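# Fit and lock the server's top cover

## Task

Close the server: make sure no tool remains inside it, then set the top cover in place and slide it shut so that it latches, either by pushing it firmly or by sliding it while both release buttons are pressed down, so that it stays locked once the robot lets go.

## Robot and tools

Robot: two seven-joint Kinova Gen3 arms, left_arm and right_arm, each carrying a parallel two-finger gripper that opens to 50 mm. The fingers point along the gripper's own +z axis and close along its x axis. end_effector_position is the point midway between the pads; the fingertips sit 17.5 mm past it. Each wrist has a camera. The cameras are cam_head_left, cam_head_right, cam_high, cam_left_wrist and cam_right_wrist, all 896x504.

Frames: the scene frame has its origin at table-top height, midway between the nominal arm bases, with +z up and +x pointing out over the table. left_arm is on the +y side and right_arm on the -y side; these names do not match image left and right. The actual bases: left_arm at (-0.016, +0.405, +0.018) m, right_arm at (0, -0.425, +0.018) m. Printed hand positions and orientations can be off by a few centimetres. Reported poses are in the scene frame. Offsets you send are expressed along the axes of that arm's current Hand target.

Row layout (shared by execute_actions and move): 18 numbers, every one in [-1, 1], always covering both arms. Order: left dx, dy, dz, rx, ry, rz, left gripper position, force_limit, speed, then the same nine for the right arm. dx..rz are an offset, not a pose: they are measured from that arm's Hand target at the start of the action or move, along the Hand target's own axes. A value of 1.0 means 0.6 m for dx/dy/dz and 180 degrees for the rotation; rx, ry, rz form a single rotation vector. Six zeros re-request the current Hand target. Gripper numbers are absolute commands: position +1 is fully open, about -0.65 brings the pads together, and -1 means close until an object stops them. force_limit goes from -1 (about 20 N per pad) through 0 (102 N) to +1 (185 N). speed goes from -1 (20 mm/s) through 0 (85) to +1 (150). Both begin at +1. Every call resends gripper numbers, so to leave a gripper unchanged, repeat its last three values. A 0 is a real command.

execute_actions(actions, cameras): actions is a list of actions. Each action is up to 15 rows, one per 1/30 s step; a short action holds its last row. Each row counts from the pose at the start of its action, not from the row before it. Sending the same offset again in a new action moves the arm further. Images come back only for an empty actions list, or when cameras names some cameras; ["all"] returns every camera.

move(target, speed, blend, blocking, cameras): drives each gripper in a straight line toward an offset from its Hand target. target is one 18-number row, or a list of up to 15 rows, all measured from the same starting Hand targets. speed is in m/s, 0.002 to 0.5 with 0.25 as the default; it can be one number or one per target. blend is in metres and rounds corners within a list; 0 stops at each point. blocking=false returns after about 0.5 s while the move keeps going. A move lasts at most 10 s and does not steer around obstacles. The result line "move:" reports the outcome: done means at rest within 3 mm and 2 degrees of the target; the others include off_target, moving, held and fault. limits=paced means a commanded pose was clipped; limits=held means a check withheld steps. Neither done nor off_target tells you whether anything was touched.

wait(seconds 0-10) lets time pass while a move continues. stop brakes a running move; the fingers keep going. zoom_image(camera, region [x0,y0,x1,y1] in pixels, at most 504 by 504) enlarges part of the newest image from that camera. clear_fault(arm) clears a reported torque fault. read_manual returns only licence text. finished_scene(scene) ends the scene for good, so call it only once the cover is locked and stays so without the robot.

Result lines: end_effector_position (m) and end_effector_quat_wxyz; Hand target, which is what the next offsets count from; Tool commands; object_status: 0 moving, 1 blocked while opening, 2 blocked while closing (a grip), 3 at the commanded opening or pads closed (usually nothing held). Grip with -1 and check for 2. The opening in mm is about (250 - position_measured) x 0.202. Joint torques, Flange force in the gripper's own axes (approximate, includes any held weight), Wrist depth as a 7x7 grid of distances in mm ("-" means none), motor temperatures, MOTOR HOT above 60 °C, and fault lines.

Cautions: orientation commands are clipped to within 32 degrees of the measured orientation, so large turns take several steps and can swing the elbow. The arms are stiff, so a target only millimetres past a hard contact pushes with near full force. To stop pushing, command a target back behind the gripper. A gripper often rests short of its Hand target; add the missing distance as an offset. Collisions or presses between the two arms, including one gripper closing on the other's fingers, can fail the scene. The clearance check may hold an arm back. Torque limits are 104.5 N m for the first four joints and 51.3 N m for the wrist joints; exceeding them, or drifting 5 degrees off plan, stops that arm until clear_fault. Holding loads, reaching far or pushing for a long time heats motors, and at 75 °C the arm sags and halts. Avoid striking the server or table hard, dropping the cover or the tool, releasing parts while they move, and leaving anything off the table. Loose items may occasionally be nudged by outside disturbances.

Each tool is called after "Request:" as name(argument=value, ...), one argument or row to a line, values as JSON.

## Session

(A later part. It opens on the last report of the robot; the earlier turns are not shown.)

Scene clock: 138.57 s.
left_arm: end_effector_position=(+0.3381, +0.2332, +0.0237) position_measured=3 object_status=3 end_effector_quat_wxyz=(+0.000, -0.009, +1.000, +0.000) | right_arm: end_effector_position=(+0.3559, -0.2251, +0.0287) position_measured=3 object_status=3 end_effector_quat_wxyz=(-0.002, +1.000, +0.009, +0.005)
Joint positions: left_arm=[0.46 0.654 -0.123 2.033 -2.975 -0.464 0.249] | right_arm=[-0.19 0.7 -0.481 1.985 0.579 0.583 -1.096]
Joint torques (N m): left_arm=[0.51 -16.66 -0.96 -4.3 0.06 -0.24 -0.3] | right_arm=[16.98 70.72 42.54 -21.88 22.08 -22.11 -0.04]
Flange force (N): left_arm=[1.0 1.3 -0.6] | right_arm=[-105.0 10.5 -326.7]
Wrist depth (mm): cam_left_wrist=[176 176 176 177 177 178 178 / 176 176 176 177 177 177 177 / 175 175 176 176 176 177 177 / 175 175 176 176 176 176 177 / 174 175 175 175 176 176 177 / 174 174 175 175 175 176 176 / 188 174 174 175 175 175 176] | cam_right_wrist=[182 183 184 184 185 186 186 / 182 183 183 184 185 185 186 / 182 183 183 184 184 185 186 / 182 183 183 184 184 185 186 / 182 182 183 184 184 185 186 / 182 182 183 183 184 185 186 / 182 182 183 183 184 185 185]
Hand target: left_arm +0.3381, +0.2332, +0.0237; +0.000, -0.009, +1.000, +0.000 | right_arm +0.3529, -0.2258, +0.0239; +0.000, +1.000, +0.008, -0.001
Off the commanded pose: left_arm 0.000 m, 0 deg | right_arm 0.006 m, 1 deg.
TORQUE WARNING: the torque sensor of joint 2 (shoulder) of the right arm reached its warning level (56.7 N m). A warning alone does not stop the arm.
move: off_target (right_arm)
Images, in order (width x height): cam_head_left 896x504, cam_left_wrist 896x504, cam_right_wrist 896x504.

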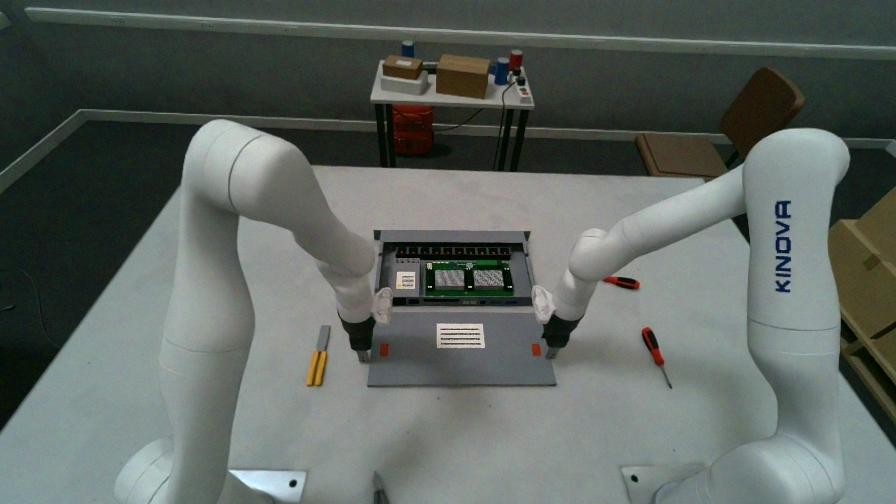

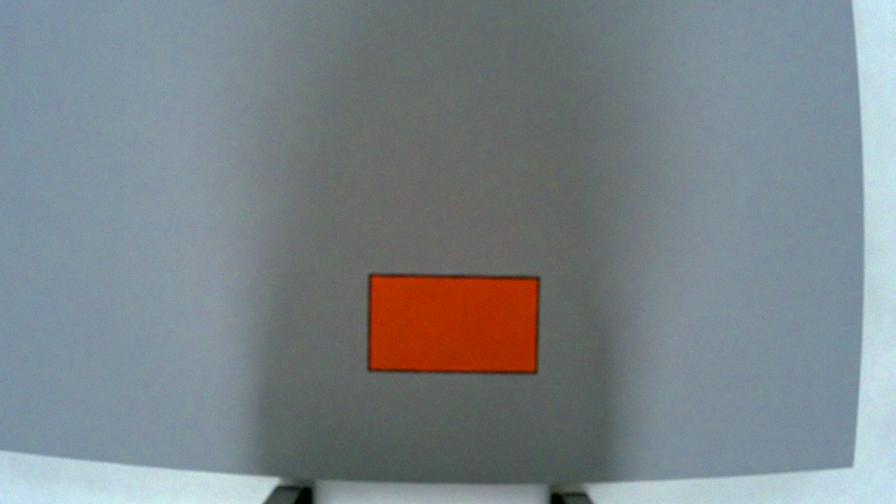

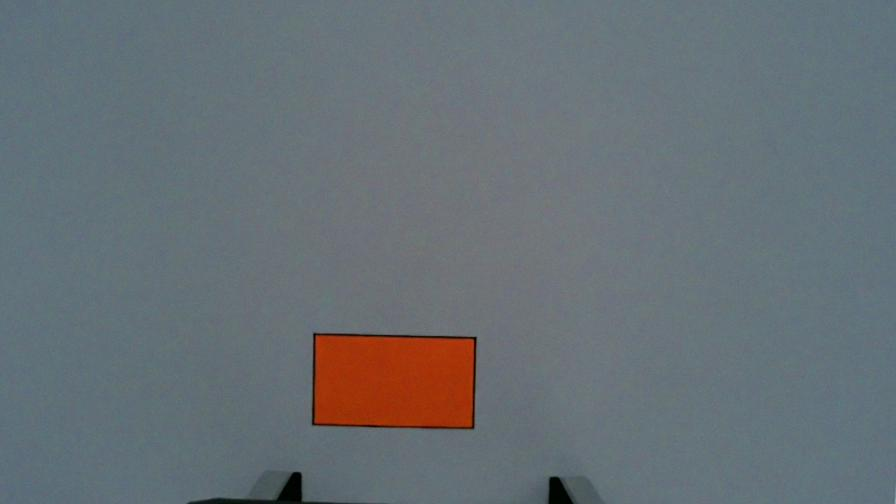

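Request:
move(
  target=[0,0,0,0,0,0,1,1,1,0,0,-0.05,0,0,0,1,1,1],
  speed=0.1,
  cameras=["cam_right_wrist","cam_head_left","cam_high"],
)

Scene clock: 139.47 s.
left_arm: end_effector_position=(+0.3381, +0.2332, +0.0237) position_measured=3 object_status=3 end_effector_quat_wxyz=(+0.000, -0.009, +1.000, +0.000) | right_arm: end_effector_position=(+0.3530, -0.2258, +0.0539) position_measured=3 object_status=3 end_effector_quat_wxyz=(+0.000, +1.000, +0.008, -0.001)
Joint positions: left_arm=[0.46 0.654 -0.123 2.033 -2.975 -0.464 0.249] | right_arm=[-0.154 0.653 -0.53 1.966 0.522 0.66 -1.047]
Joint torques (N m): left_arm=[0.45 -16.7 -0.96 -4.32 0.07 -0.25 -0.29] | right_arm=[0.39 -18.09 -3.06 -7.05 0.36 0.3 -0.19]
Flange force (N): left_arm=[1.1 1.2 -0.5] | right_arm=[-4.7 1.9 5.6]
Wrist depth (mm): cam_left_wrist=[176 176 177 177 177 178 178 / 175 176 176 176 177 177 178 / 175 175 176 176 176 177 177 / 175 175 175 176 176 177 177 / 174 175 175 176 176 176 177 / 174 174 175 175 175 176 176 / 188 174 175 174 175 175 176] | cam_right_wrist=[204 204 205 205 205 206 206 / 204 204 205 205 205 206 206 / 204 204 204 205 205 206 206 / 203 204 204 205 205 206 206 / 204 204 204 205 205 206 206 / 203 204 204 205 205 205 206 / 203 204 204 204 205 205 206]
Hand target: left_arm +0.3381, +0.2332, +0.0237; +0.000, -0.009, +1.000, +0.000 | right_arm +0.3530, -0.2258, +0.0539; +0.000, +1.000, +0.008, -0.001
Off the commanded pose: left_arm 0.000 m, 0 deg | right_arm 0.000 m, 0 deg.
TORQUE WARNING: the torque sensor of joint 2 (shoulder) of the right arm reached its warning level (56.7 N m). A warning alone does not stop the arm.
move: done
Images, in order (width x height): cam_head_left 896x504, cam_high 896x504, cam_right_wrist 896x504.

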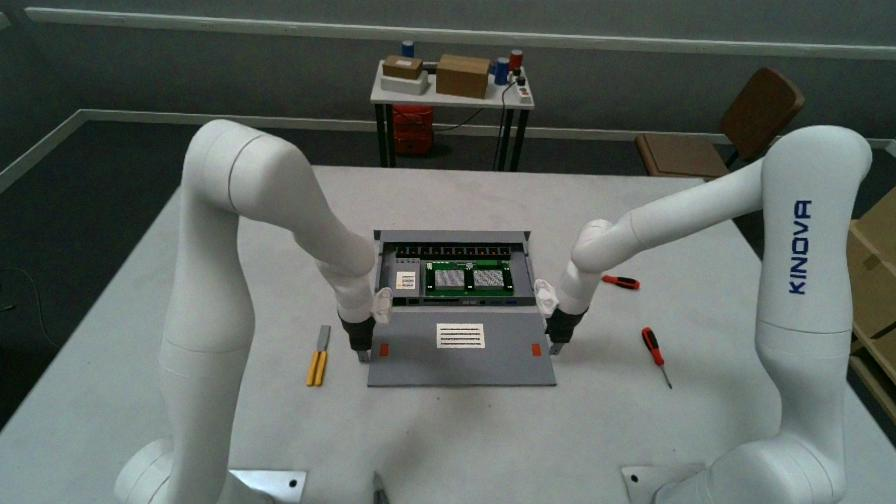

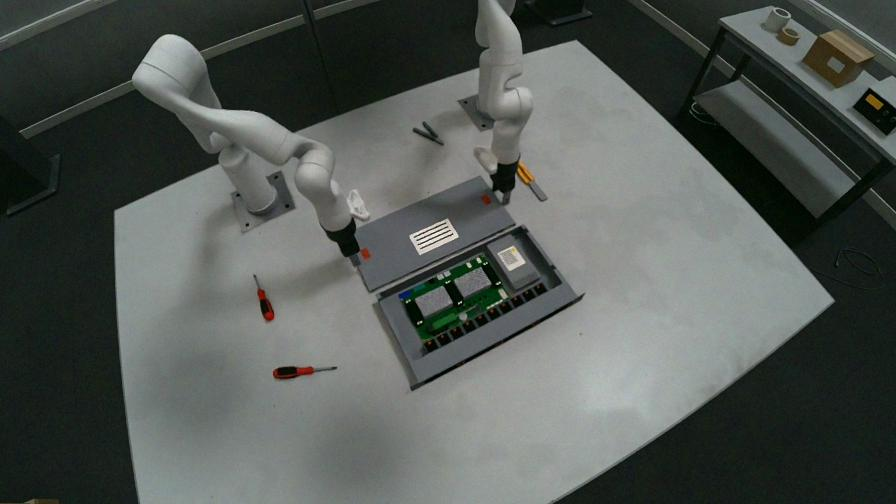

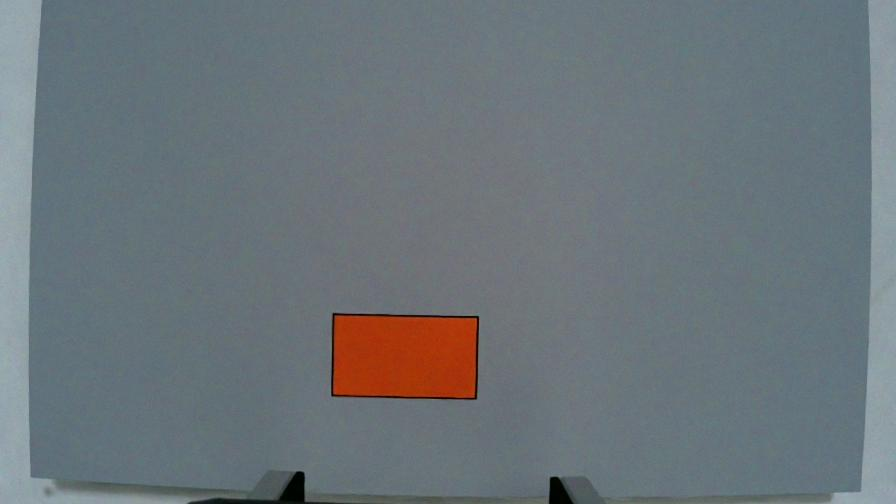

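Request:
move(
  target=[
    [0,0.01,0,0,0,0,1,1,1,0,0,-0.1935,0,0,0,1,1,1],
    [0,0.01,0,0,0,0,1,1,1,0.4317,-0.2117,-0.1935,0,0,0,1,1,1],
  ],
  speed=[0.2,0.3],
  blend=[0.03,0],
  cameras=["cam_right_wrist"],
)

Request:
zoom_image(
  camera="cam_right_wrist",
  region=[250, 150, 700, 504],
)

Scene clock: 142.47 s.
left_arm: end_effector_position=(+0.3380, +0.2392, +0.0237) position_measured=3 object_status=3 end_effector_quat_wxyz=(+0.000, -0.009, +1.000, +0.000) | right_arm: end_effector_position=(+0.6100, -0.0945, +0.1698) position_measured=3 object_status=3 end_effector_quat_wxyz=(+0.000, +1.000, +0.008, -0.001)
Joint positions: left_arm=[0.444 0.651 -0.121 2.042 -2.976 -0.458 0.236] | right_arm=[-0.398 1.143 -0.513 0.38 0.464 1.663 -0.614]
Joint torques (N m): left_arm=[0.49 -16.58 -0.97 -4.21 0.05 -0.22 -0.3] | right_arm=[0.31 -29.97 -1.78 -10.54 0.3 0.26 -0.2]
Flange force (N): left_arm=[0.8 1.2 -0.6] | right_arm=no reading
Wrist depth (mm): cam_left_wrist=[176 176 177 176 177 178 178 / 176 176 176 176 177 177 177 / 175 175 176 176 176 177 177 / 175 175 175 176 176 176 177 / 174 175 175 175 175 176 176 / 174 174 175 175 175 176 176 / 188 189 189 190 190 190 190] | cam_right_wrist=[318 326 306 327 306 290 338 / 325 326 307 327 306 290 338 / 328 325 306 327 306 289 338 / 330 326 308 326 306 290 337 / 330 326 306 326 305 290 337 / 329 325 306 309 305 290 337 / 329 325 305 309 305 290 337]
Hand target: left_arm +0.3380, +0.2392, +0.0237; +0.000, -0.009, +1.000, +0.000 | right_arm +0.6100, -0.0945, +0.1698; +0.000, +1.000, +0.008, -0.001
Off the commanded pose: left_arm 0.000 m, 0 deg | right_arm 0.000 m, 0 deg.
move: done
Images, in order (width x height): cam_right_wrist 896x504.

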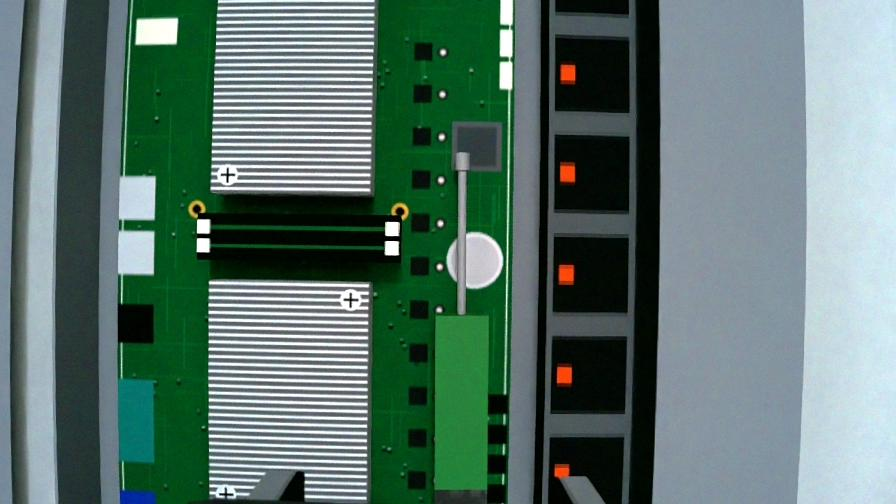

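Scaled by 1.120 from the camera's 896x504 image, which has a finer 1280x720 frame.

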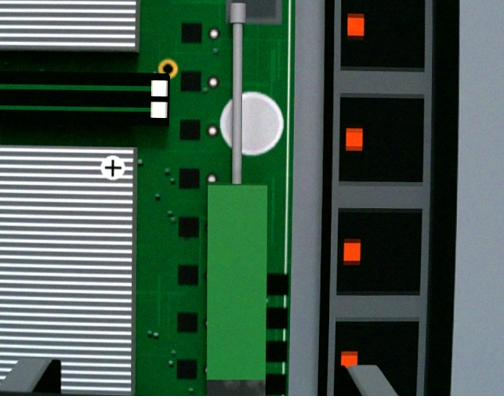

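Request:
move(
  target=[
    [0,0,0,0,0,0,1,1,1,0.018,-0.0072,0.183,0,0,0,0.4,0,0],
    [0,0,0,0,0,0,1,1,1,0.018,-0.0072,0.2347,0,0,0,0.4,0,0],
  ],
  speed=[0.15,0.05],
  cameras=["cam_right_wrist"],
)

Scene clock: 144.83 s.
left_arm: end_effector_position=(+0.3380, +0.2392, +0.0237) position_measured=3 object_status=3 end_effector_quat_wxyz=(+0.000, -0.009, +1.000, +0.000) | right_arm: end_effector_position=(+0.6205, -0.0899, +0.0290) position_measured=92 object_status=3 end_effector_quat_wxyz=(+0.000, +1.000, +0.008, -0.001)
Joint positions: left_arm=[0.444 0.651 -0.121 2.042 -2.976 -0.458 0.236] | right_arm=[-0.367 1.278 -0.506 0.544 0.491 1.384 -0.656]
Joint torques (N m): left_arm=[0.51 -16.58 -0.92 -4.25 0.07 -0.24 -0.29] | right_arm=[0.3 -30.64 -2.52 -10.31 0.33 0.27 -0.2]
Flange force (N): left_arm=[0.9 1.3 -0.5] | right_arm=[-13.1 6.7 3.9]
Wrist depth (mm): cam_left_wrist=[176 176 177 177 177 177 178 / 175 176 176 177 177 177 177 / 175 175 176 176 176 177 177 / 175 175 175 176 176 177 177 / 174 175 175 175 176 176 176 / 174 174 175 175 175 176 176 / 188 188 189 190 190 190 190] | cam_right_wrist=[165 165 186 186 190 - - / 165 165 185 186 190 - - / 170 185 185 186 190 - - / 167 167 186 186 190 - - / 183 185 185 186 190 - - / 165 165 185 168 190 - - / 165 165 185 168 178 - -]
Hand target: left_arm +0.3380, +0.2392, +0.0237; +0.000, -0.009, +1.000, +0.000 | right_arm +0.6205, -0.0899, +0.0290; +0.000, +1.000, +0.008, -0.001
Off the commanded pose: left_arm 0.000 m, 0 deg | right_arm 0.000 m, 0 deg.
move: done
Images, in order (width x height): cam_right_wrist 896x504.

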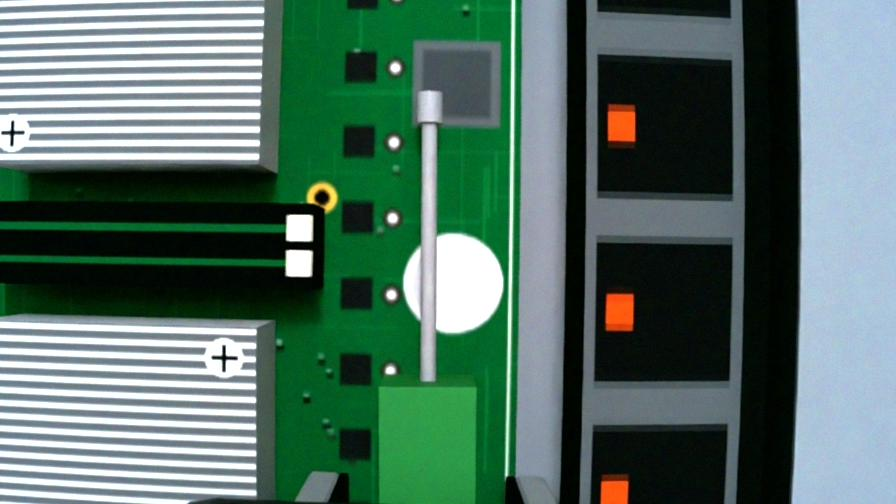

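Request:
move(
  target=[
    [0,0,0,0,0,0,1,1,1,0,0,0,0,0,0,-1,-0.5,-0.5],
    [0,0,0,0,0,0,1,1,1,0,0,-0.2,0,0,0,-1,-0.5,-0.5],
    [0,0,0,0,0,0,1,1,1,-0.4747,0.4596,-0.2,0,0,0.5,-1,-0.5,-0.5],
    [0,0,0,0,0,0,1,1,1,-0.4747,0.4596,0.0108,0,0,0.5,-1,-0.5,-0.5],
  ],
  speed=[0.1,0.12,0.35,0.08],
  cameras=["cam_right_wrist","cam_head_left"],
)

Scene clock: 151.57 s.
left_arm: end_effector_position=(+0.3380, +0.2392, +0.0237) position_measured=3 object_status=3 end_effector_quat_wxyz=(+0.000, -0.009, +1.000, +0.000) | right_arm: end_effector_position=(+0.3404, -0.3704, +0.0226) position_measured=165 object_status=2 end_effector_quat_wxyz=(+0.000, +0.713, -0.701, -0.001)
Joint positions: left_arm=[0.444 0.651 -0.121 2.042 -2.976 -0.458 0.236] | right_arm=[-0.03 0.608 -0.203 2.19 0.321 0.371 -2.101]
Joint torques (N m): left_arm=[0.49 -16.59 -0.92 -4.24 0.06 -0.24 -0.28] | right_arm=[0.4 -16.47 -1.09 -5.35 0.39 0.28 -0.24]
Flange force (N): left_arm=[0.9 1.2 -0.5] | right_arm=[0.0 6.3 6.4]
Wrist depth (mm): cam_left_wrist=[176 176 176 177 177 178 178 / 175 176 176 176 177 177 177 / 175 175 176 176 176 177 177 / 175 175 175 176 176 176 176 / 174 174 175 175 176 176 176 / 174 174 175 175 175 176 176 / 188 189 189 189 190 190 190] | cam_right_wrist=[187 188 189 189 189 189 190 / 188 188 188 189 189 189 190 / 188 188 188 189 189 189 190 / 188 188 188 189 189 189 190 / 187 188 188 188 189 189 190 / 187 188 188 168 189 189 190 / 188 188 188 167 189 189 190]
Hand target: left_arm +0.3380, +0.2392, +0.0237; +0.000, -0.009, +1.000, +0.000 | right_arm +0.3404, -0.3704, +0.0226; +0.000, +0.713, -0.701, -0.001
Off the commanded pose: left_arm 0.000 m, 0 deg | right_arm 0.000 m, 0 deg.
move: done
Images, in order (width x height): cam_head_left 896x504, cam_right_wrist 896x504.

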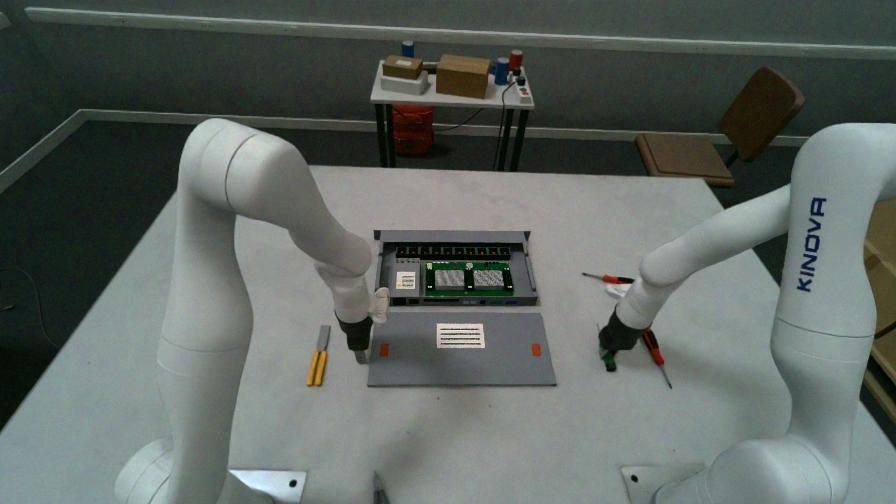

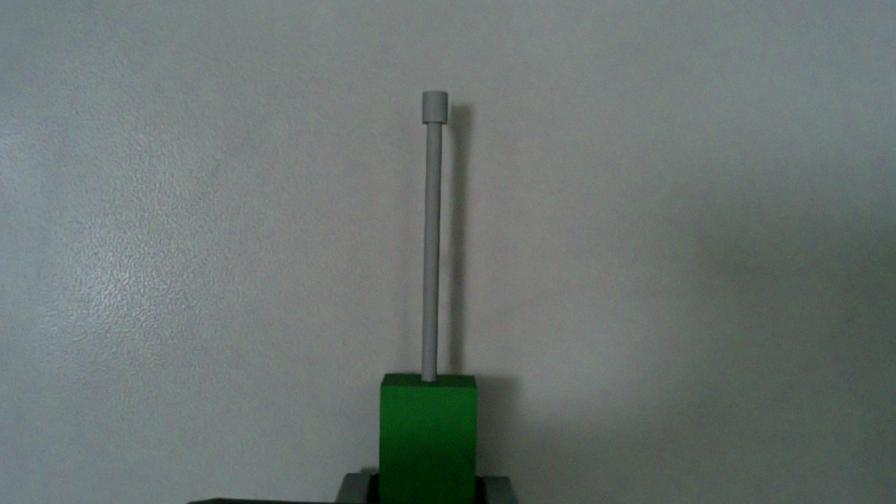

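Request:
move(
  target=[
    [-0.0167,0.0043,0.007,0,0,0.0056,1,1,1,0,0,0,0,0,0,1,0,-0.7],
    [-0.0167,0.0043,0.007,0,0,0.0056,1,1,1,0,0,-0.1623,0,0,0,1,0,-0.7],
    [-0.0167,0.0043,0.007,0,0,0.0056,1,1,1,-0.1835,-0.0372,-0.1623,0,0,-0.495,1,0,-0.7],
    [-0.0167,0.0043,0.007,0,0,0.0056,1,1,1,-0.1835,-0.0372,0.0052,0,0,-0.495,1,0,-0.7],
    [-0.0167,0.0043,0.007,0,0,0.0056,1,1,1,-0.2193,-0.0378,0.0052,0,0,-0.495,1,0,-0.7],
  ],
  speed=[0.05,0.15,0.4,0.15,0.08],
  cameras=["cam_right_wrist","cam_left_wrist","cam_head_left"],
)

Scene clock: 158.23 s.
left_arm: end_effector_position=(+0.3480, +0.2419, +0.0195) position_measured=3 object_status=3 end_effector_quat_wxyz=(+0.000, +0.000, +1.000, +0.000) | right_arm: end_effector_position=(+0.3608, -0.2385, +0.0196) position_measured=3 object_status=3 end_effector_quat_wxyz=(+0.000, +1.000, +0.001, -0.001)
Joint positions: left_arm=[0.423 0.67 -0.113 2.017 -2.984 -0.463 0.211] | right_arm=[-0.103 0.742 -0.556 1.981 0.671 0.609 -1.157]
Joint torques (N m): left_arm=[0.47 -17.01 -0.94 -4.3 0.06 -0.23 -0.27] | right_arm=[0.44 -18.59 -3.37 -6.34 0.34 0.27 -0.23]
Flange force (N): left_arm=[1.0 1.2 -0.5] | right_arm=[-5.3 2.0 5.0]
Wrist depth (mm): cam_left_wrist=[172 172 172 172 173 173 174 / 171 171 172 172 173 173 173 / 171 171 172 172 172 173 173 / 171 171 171 171 172 172 173 / 170 171 171 171 172 172 172 / 170 170 170 171 171 172 172 / 184 185 185 185 186 186 186] | cam_right_wrist=[170 170 170 171 171 171 172 / 170 170 170 171 171 171 171 / 170 170 170 171 171 171 171 / 170 170 170 170 171 171 171 / 170 170 170 171 171 171 171 / 170 170 170 170 171 171 171 / 184 185 170 185 171 171 186]
Hand target: left_arm +0.3480, +0.2419, +0.0195; +0.000, +0.000, +1.000, +0.000 | right_arm +0.3608, -0.2385, +0.0196; +0.000, +1.000, +0.001, -0.001
Off the commanded pose: left_arm 0.000 m, 0 deg | right_arm 0.000 m, 0 deg.
move: done
Images, in order (width x height): cam_head_left 896x504, cam_left_wrist 896x504, cam_right_wrist 896x504.

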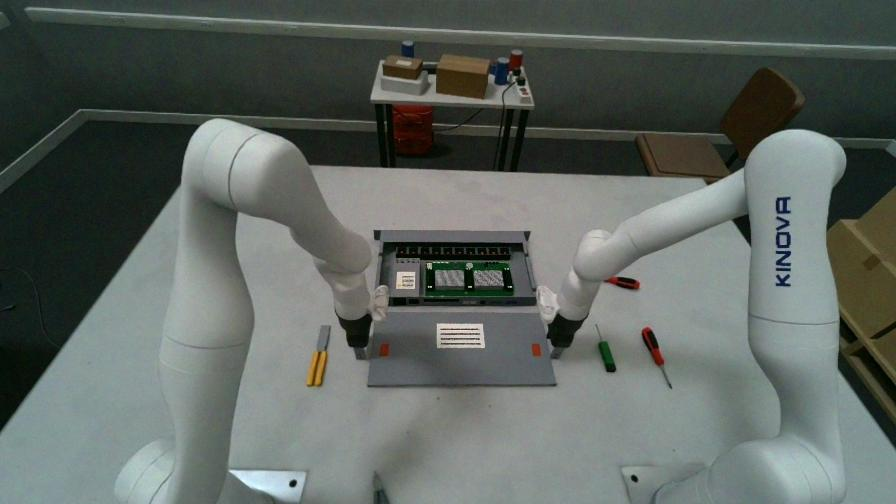

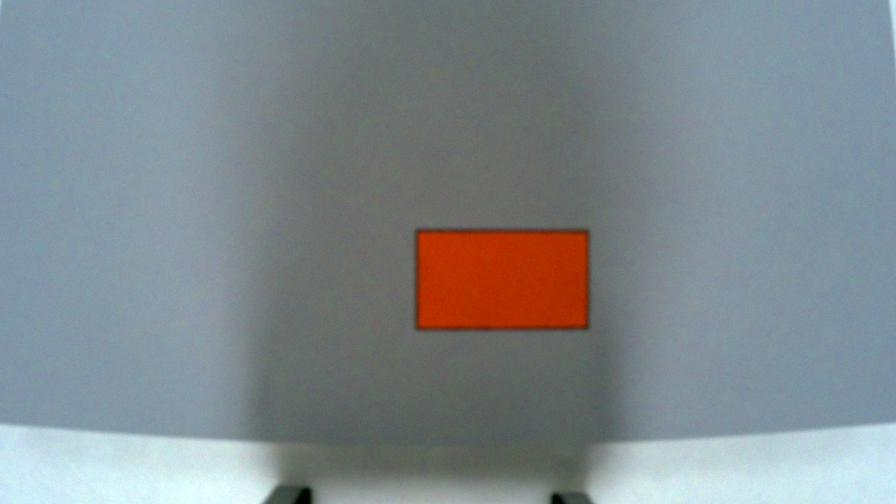

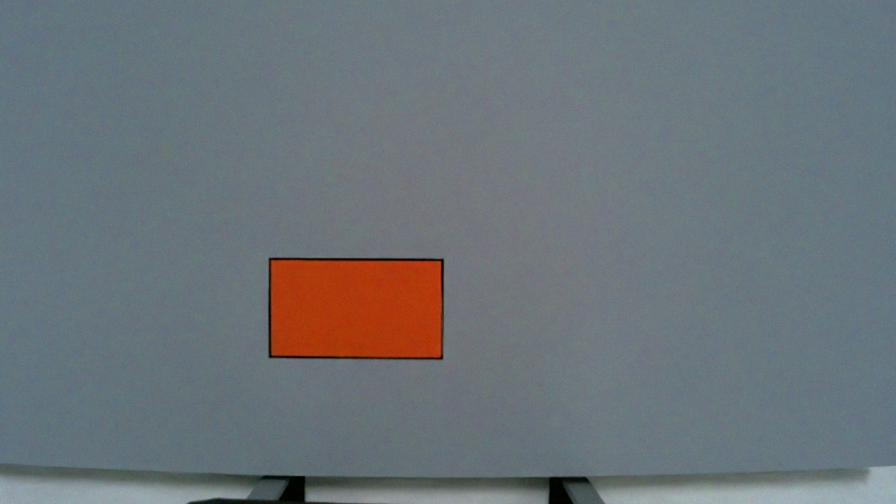

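Request:
move(
  target=[0,-0.0243,0,0,0,0,1,1,1,0,-0.0087,0,0,0,0,1,0,-0.7],
  speed=0.03,
  cameras=["cam_right_wrist","cam_left_wrist"],
)

Scene clock: 159.20 s.
left_arm: end_effector_position=(+0.3480, +0.2276, +0.0195) position_measured=3 object_status=3 end_effector_quat_wxyz=(+0.000, -0.001, +1.000, +0.000) | right_arm: end_effector_position=(+0.3608, -0.2335, +0.0196) position_measured=3 object_status=3 end_effector_quat_wxyz=(+0.000, +1.000, +0.000, -0.001)
Joint positions: left_arm=[0.459 0.677 -0.118 1.996 -2.98 -0.477 0.242] | right_arm=[-0.115 0.745 -0.556 1.973 0.669 0.614 -1.164]
Joint torques (N m): left_arm=[16.28 -17.13 19.86 -11.94 5.07 2.42 -1.65] | right_arm=[-8.5 -17.06 -15.02 -15.6 -1.95 -9.16 -1.25]
Flange force (N): left_arm=[1.0 40.5 -13.6] | right_arm=[-9.7 31.9 -4.2]
Wrist depth (mm): cam_left_wrist=[171 171 172 172 172 173 173 / 171 171 171 172 172 172 173 / 170 171 171 172 172 172 173 / 170 170 171 171 171 172 172 / 170 170 170 171 171 172 172 / 170 170 170 170 171 171 172 / 169 170 170 170 170 171 171] | cam_right_wrist=[169 170 170 170 170 171 171 / 169 170 170 170 170 171 171 / 169 169 170 170 170 171 171 / 169 170 170 170 170 171 171 / 169 169 170 170 170 171 171 / 169 169 170 170 170 171 171 / 169 169 170 170 170 171 171]
Hand target: left_arm +0.3480, +0.2273, +0.0195; +0.000, +0.000, +1.000, +0.000 | right_arm +0.3608, -0.2333, +0.0196; +0.000, +1.000, +0.001, -0.001
Off the commanded pose: left_arm 0.000 m, 0 deg | right_arm 0.000 m, 0 deg.
move: done
Images, in order (width x height): cam_left_wrist 896x504, cam_right_wrist 896x504.

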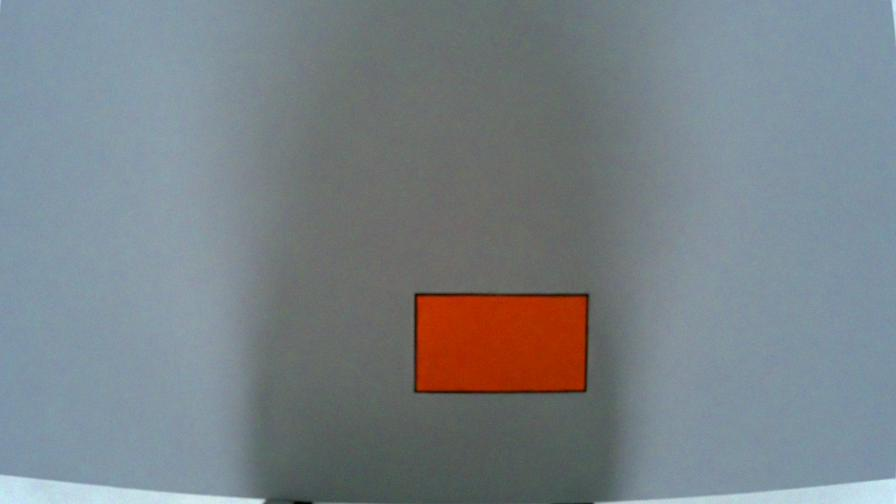

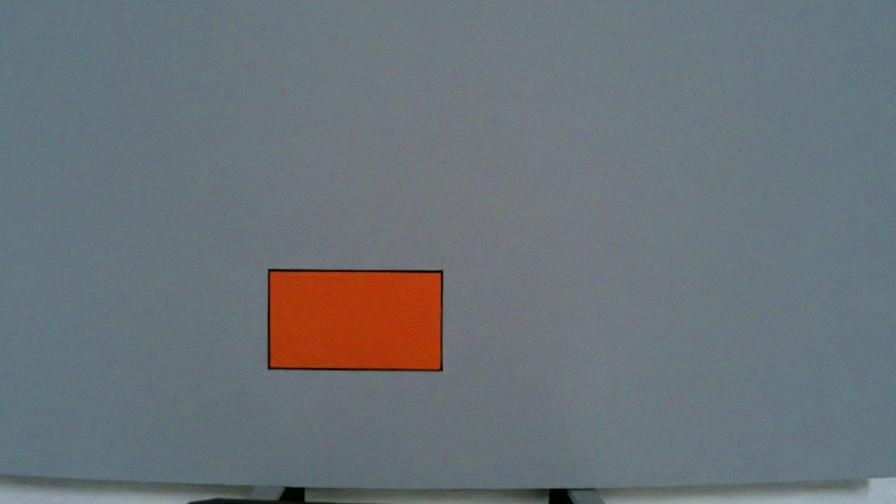

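Request:
move(
  target=[
    [0,0,0,0,0,0,1,1,1,0,-0.0017,0,0,0,0,1,0,-0.7],
    [0,0,-0.1,0,0,0,1,1,1,0,-0.0017,-0.1,0,0,0,1,0,-0.7],
    [-0.3492,0.0167,-0.1,0,0,-0.0028,1,1,1,0.3558,-0.0183,-0.1,0,0,-0.0028,1,0,-0.7],
  ],
  speed=[0.02,0.05,0.08],
  cameras=["cam_right_wrist","cam_left_wrist","cam_head_left","cam_high"],
)

Request:
zoom_image(
  camera="cam_head_left",
  region=[355, 220, 555, 330],
)

Scene clock: 164.93 s.
left_arm: end_effector_position=(+0.5575, +0.2375, +0.0794) position_measured=3 object_status=3 end_effector_quat_wxyz=(+0.000, -0.005, +1.000, +0.000) | right_arm: end_effector_position=(+0.5744, -0.2222, +0.0793) position_measured=3 object_status=3 end_effector_quat_wxyz=(+0.000, +1.000, +0.005, -0.001)
Joint positions: left_arm=[0.291 0.889 -0.133 1.211 -3.023 -1.05 0.175] | right_arm=[-0.052 0.982 -0.621 1.14 0.55 1.179 -0.699]
Joint torques (N m): left_arm=[18.48 -30.17 16.51 -16.45 8.79 3.16 -1.35] | right_arm=[-13.62 -31.61 -19.51 -16.6 -6.01 -7.58 -1.19]
Flange force (N): left_arm=[7.3 32.0 3.6] | right_arm=[-13.9 30.5 10.9]
Wrist depth (mm): cam_left_wrist=[165 170 175 180 187 193 199 / 166 170 175 180 185 192 198 / 166 170 176 180 185 192 198 / 166 170 176 180 186 192 198 / 166 170 175 181 186 192 198 / 166 169 176 180 186 192 198 / 166 170 175 181 186 244 245] | cam_right_wrist=[187 182 177 172 168 - - / 186 182 177 172 168 - - / 186 181 176 172 168 - - / 186 181 176 171 167 - - / 185 180 176 171 167 - - / 185 180 175 171 166 - - / 242 181 174 170 167 - -]
Hand target: left_arm +0.5575, +0.2375, +0.0794; +0.000, -0.005, +1.000, +0.000 | right_arm +0.5744, -0.2221, +0.0793; +0.000, +1.000, +0.005, -0.001
Off the commanded pose: left_arm 0.000 m, 0 deg | right_arm 0.000 m, 0 deg.
move: done
Images, in order (width x height): cam_head_left 896x504, cam_high 896x504, cam_left_wrist 896x504, cam_right_wrist 896x504.

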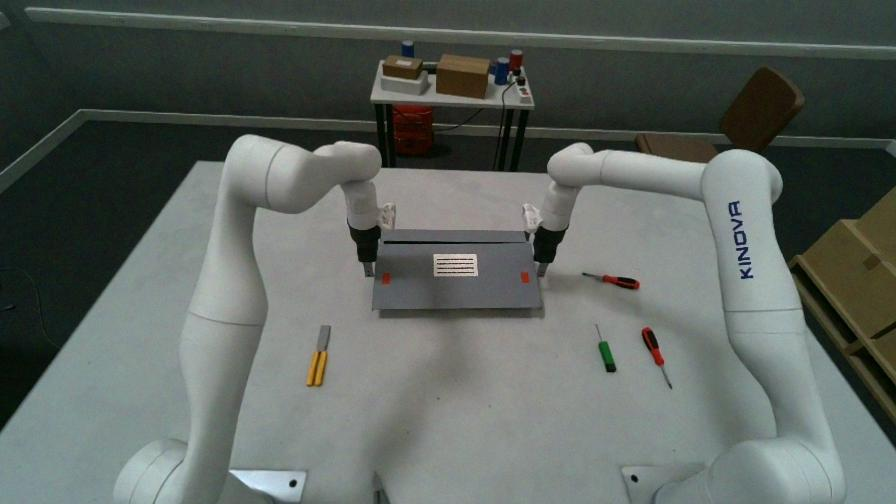

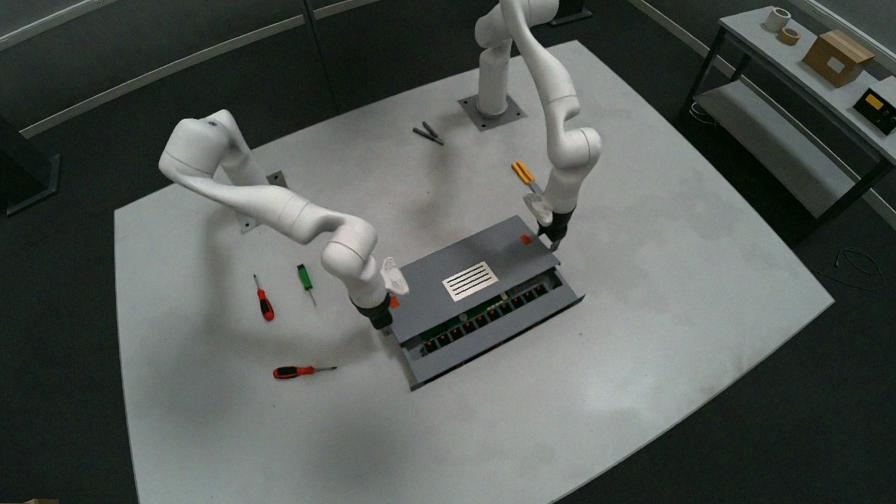

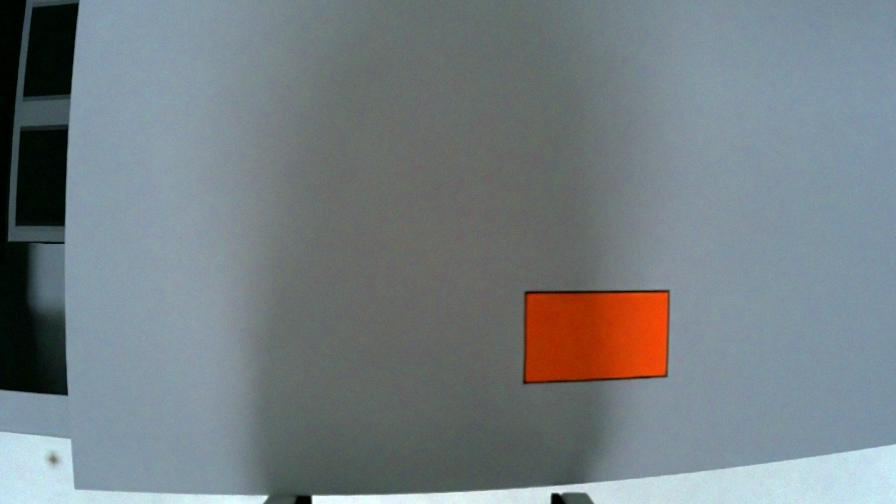

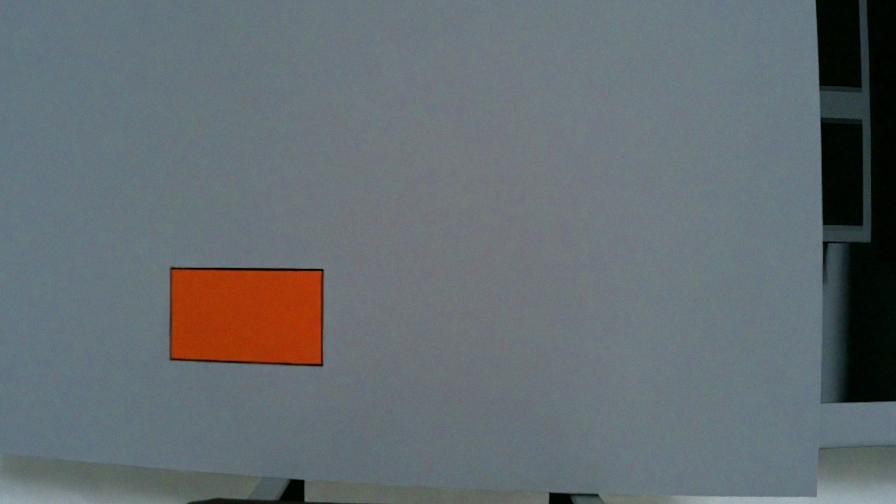

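Scaled by 2.520 from the camera's 896x504 image, which has a finer 1280x720 frame.

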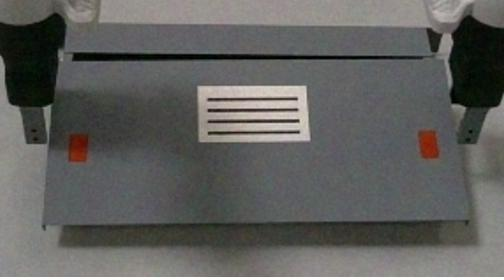

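Request:
move(
  target=[0,0,0.025,0,0,0,1,1,1,0,0,0.025,0,0,0,1,0,-0.7],
  speed=0.03,
  cameras=["cam_right_wrist","cam_left_wrist","cam_head_left"],
)

Request:
zoom_image(
  camera="cam_head_left",
  region=[355, 220, 555, 330],
)

Scene clock: 166.43 s.
left_arm: end_effector_position=(+0.5575, +0.2374, +0.0644) position_measured=3 object_status=3 end_effector_quat_wxyz=(+0.000, -0.005, +1.000, +0.000) | right_arm: end_effector_position=(+0.5743, -0.2221, +0.0644) position_measured=3 object_status=3 end_effector_quat_wxyz=(+0.000, +1.000, +0.005, -0.001)
Joint positions: left_arm=[0.291 0.908 -0.131 1.223 -3.02 -1.019 0.173] | right_arm=[-0.053 1 -0.615 1.152 0.559 1.15 -0.707]
Joint torques (N m): left_arm=[15.44 -25.22 13.78 -9.58 6.84 -0.38 -1.15] | right_arm=[-19.96 -21.34 -23.29 -12.84 -8.61 -10.1 -1.6]
Flange force (N): left_arm=[-2.4 24.0 -0.7] | right_arm=[-12.9 41.8 -7.6]
Wrist depth (mm): cam_left_wrist=[170 173 175 178 180 183 186 / 170 173 175 178 180 183 186 / 170 172 175 177 180 183 186 / 170 172 175 177 180 183 185 / 170 172 175 177 180 183 185 / 170 171 174 177 179 182 185 / 170 172 174 176 180 183 185] | cam_right_wrist=[179 177 175 173 172 170 200 / 179 177 175 173 171 169 200 / 178 177 175 173 171 170 200 / 178 177 175 173 171 169 200 / 178 176 175 173 171 169 227 / 178 176 174 173 171 169 185 / 228 177 174 173 171 169 186]
Hand target: left_arm +0.5575, +0.2375, +0.0644; +0.000, -0.005, +1.000, +0.000 | right_arm +0.5743, -0.2221, +0.0643; +0.000, +1.000, +0.005, -0.001
Off the commanded pose: left_arm 0.000 m, 0 deg | right_arm 0.000 m, 0 deg.
move: done
Images, in order (width x height): cam_head_left 896x504, cam_left_wrist 896x504, cam_right_wrist 896x504.

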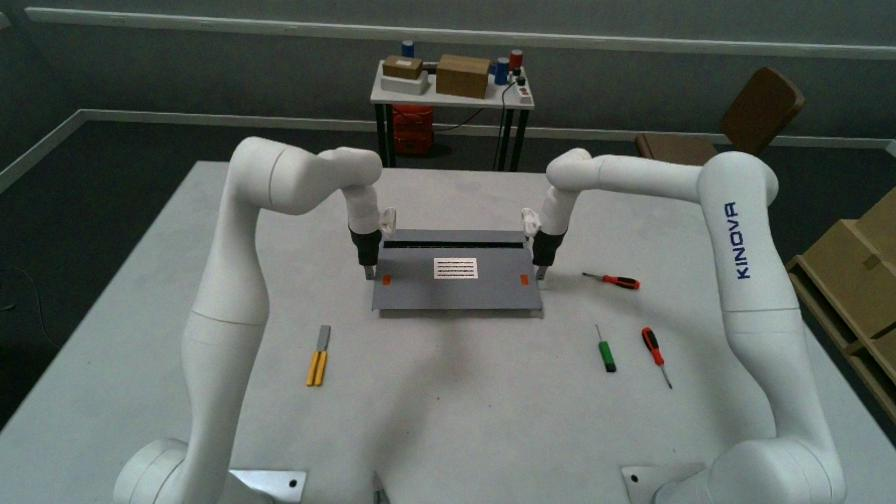

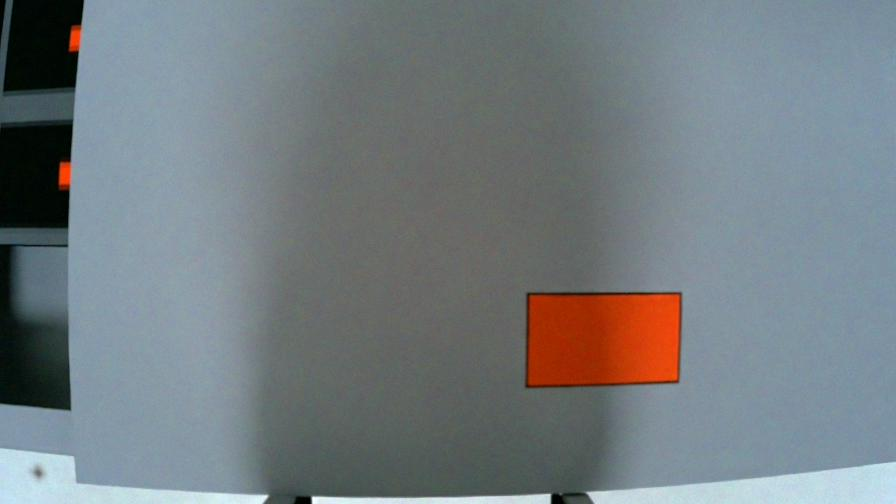

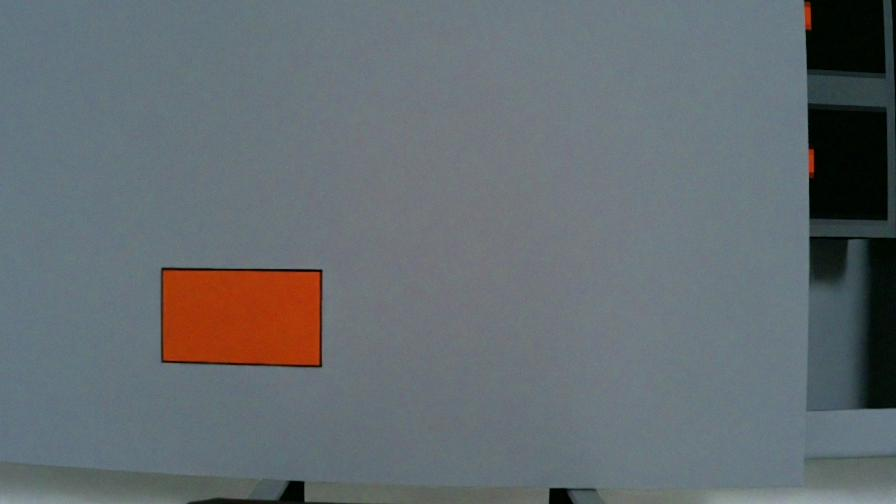

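Scaled by 2.520 from the camera's 896x504 image, which has a finer 1280x720 frame.

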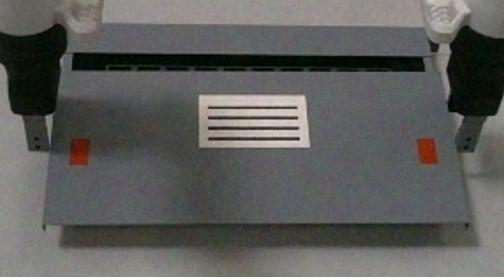

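Request:
move(
  target=[
    [0,0,0.0133,0,0,0,1,1,1,0,0,0.0133,0,0,0,1,0,-0.7],
    [0,0.01,0.0133,0,0,0,1,1,1,0,0.01,0.0133,0,0,0,1,0,-0.7],
  ],
  speed=[0.02,0.015],
  cameras=["cam_right_wrist","cam_left_wrist","cam_head_left"],
)

Request:
zoom_image(
  camera="cam_head_left",
  region=[355, 220, 555, 330],
)

Scene clock: 167.87 s.
left_arm: end_effector_position=(+0.5575, +0.2434, +0.0564) position_measured=3 object_status=3 end_effector_quat_wxyz=(+0.000, -0.005, +1.000, +0.000) | right_arm: end_effector_position=(+0.5744, -0.2280, +0.0564) position_measured=3 object_status=3 end_effector_quat_wxyz=(+0.000, +1.000, +0.005, -0.001)
Joint positions: left_arm=[0.281 0.915 -0.13 1.237 -3.019 -0.998 0.162] | right_arm=[-0.042 1.007 -0.612 1.168 0.565 1.13 -0.704]
Joint torques (N m): left_arm=[0.5 -24.31 -1.19 -8.14 0.09 -0.21 -0.29] | right_arm=[0.21 -26.29 -4.57 -9.33 0.32 0.29 -0.19]
Flange force (N): left_arm=[2.0 0.8 -0.9] | right_arm=[-7.1 2.4 4.2]
Wrist depth (mm): cam_left_wrist=[172 173 174 175 176 177 178 / 172 172 174 175 176 177 178 / 172 172 173 174 175 177 177 / 171 172 173 174 175 176 177 / 171 172 173 174 175 176 177 / 171 172 173 174 175 176 177 / 219 171 172 173 174 176 222] | cam_right_wrist=[172 172 171 171 171 170 193 / 172 171 171 171 170 170 193 / 172 171 171 171 170 170 193 / 172 171 171 170 170 170 219 / 171 171 171 170 170 170 219 / 171 171 170 170 170 169 219 / 220 171 170 170 170 170 222]
Hand target: left_arm +0.5575, +0.2435, +0.0564; +0.000, -0.005, +1.000, +0.000 | right_arm +0.5744, -0.2281, +0.0564; +0.000, +1.000, +0.005, -0.001
Off the commanded pose: left_arm 0.000 m, 0 deg | right_arm 0.000 m, 0 deg.
move: done
Images, in order (width x height): cam_head_left 896x504, cam_left_wrist 896x504, cam_right_wrist 896x504.

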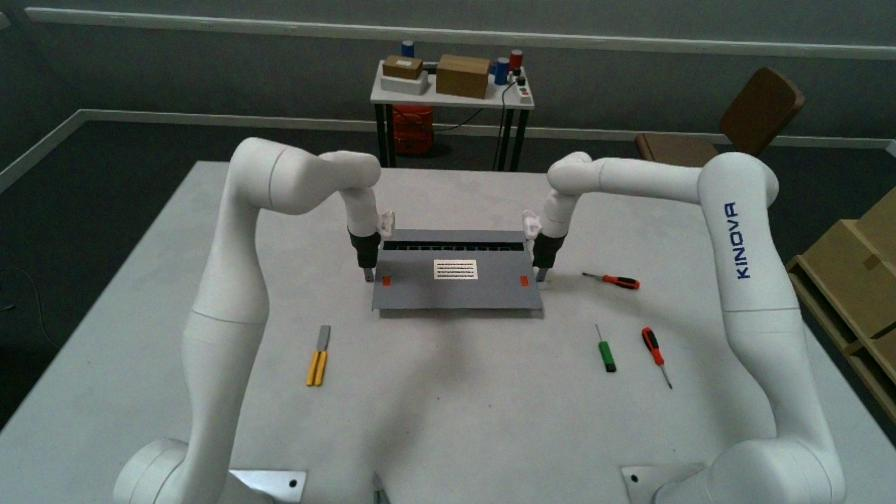

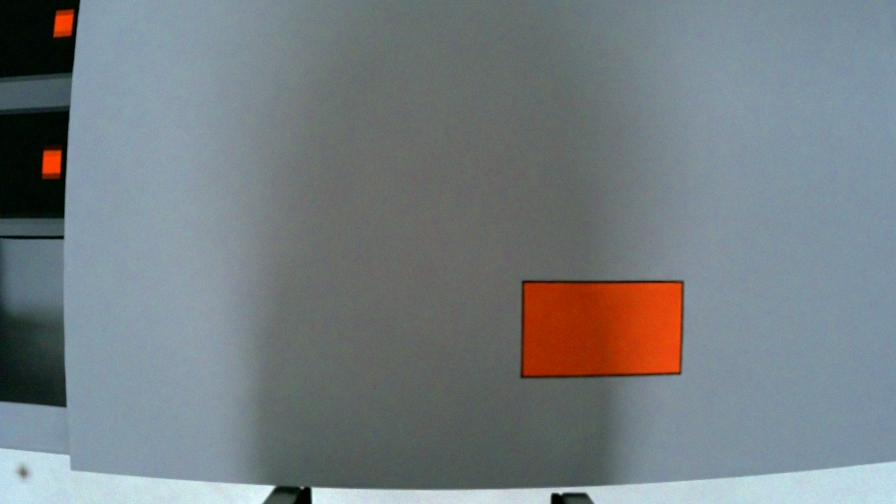

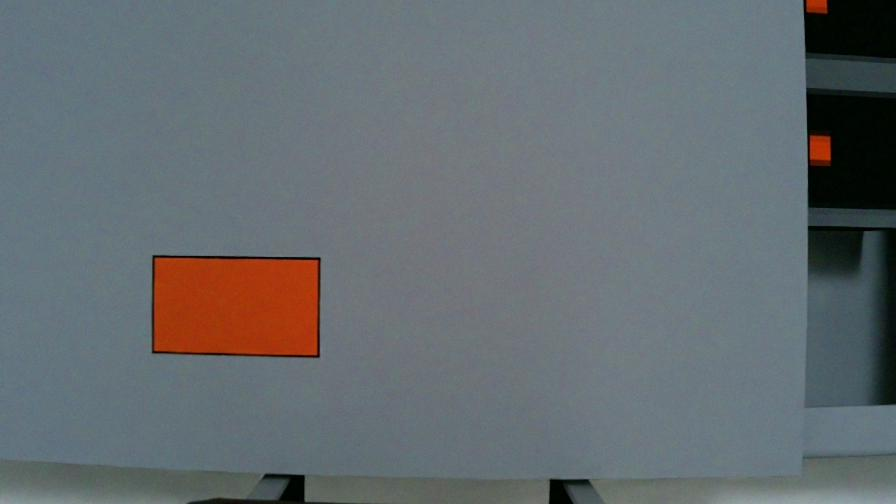

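Scaled by 2.520 from the camera's 896x504 image, which has a finer 1280x720 frame.

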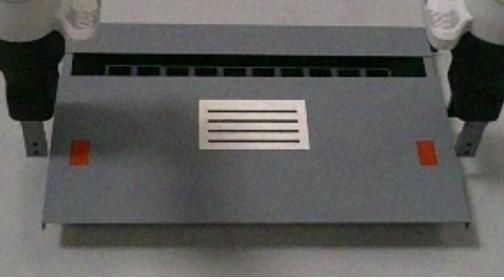

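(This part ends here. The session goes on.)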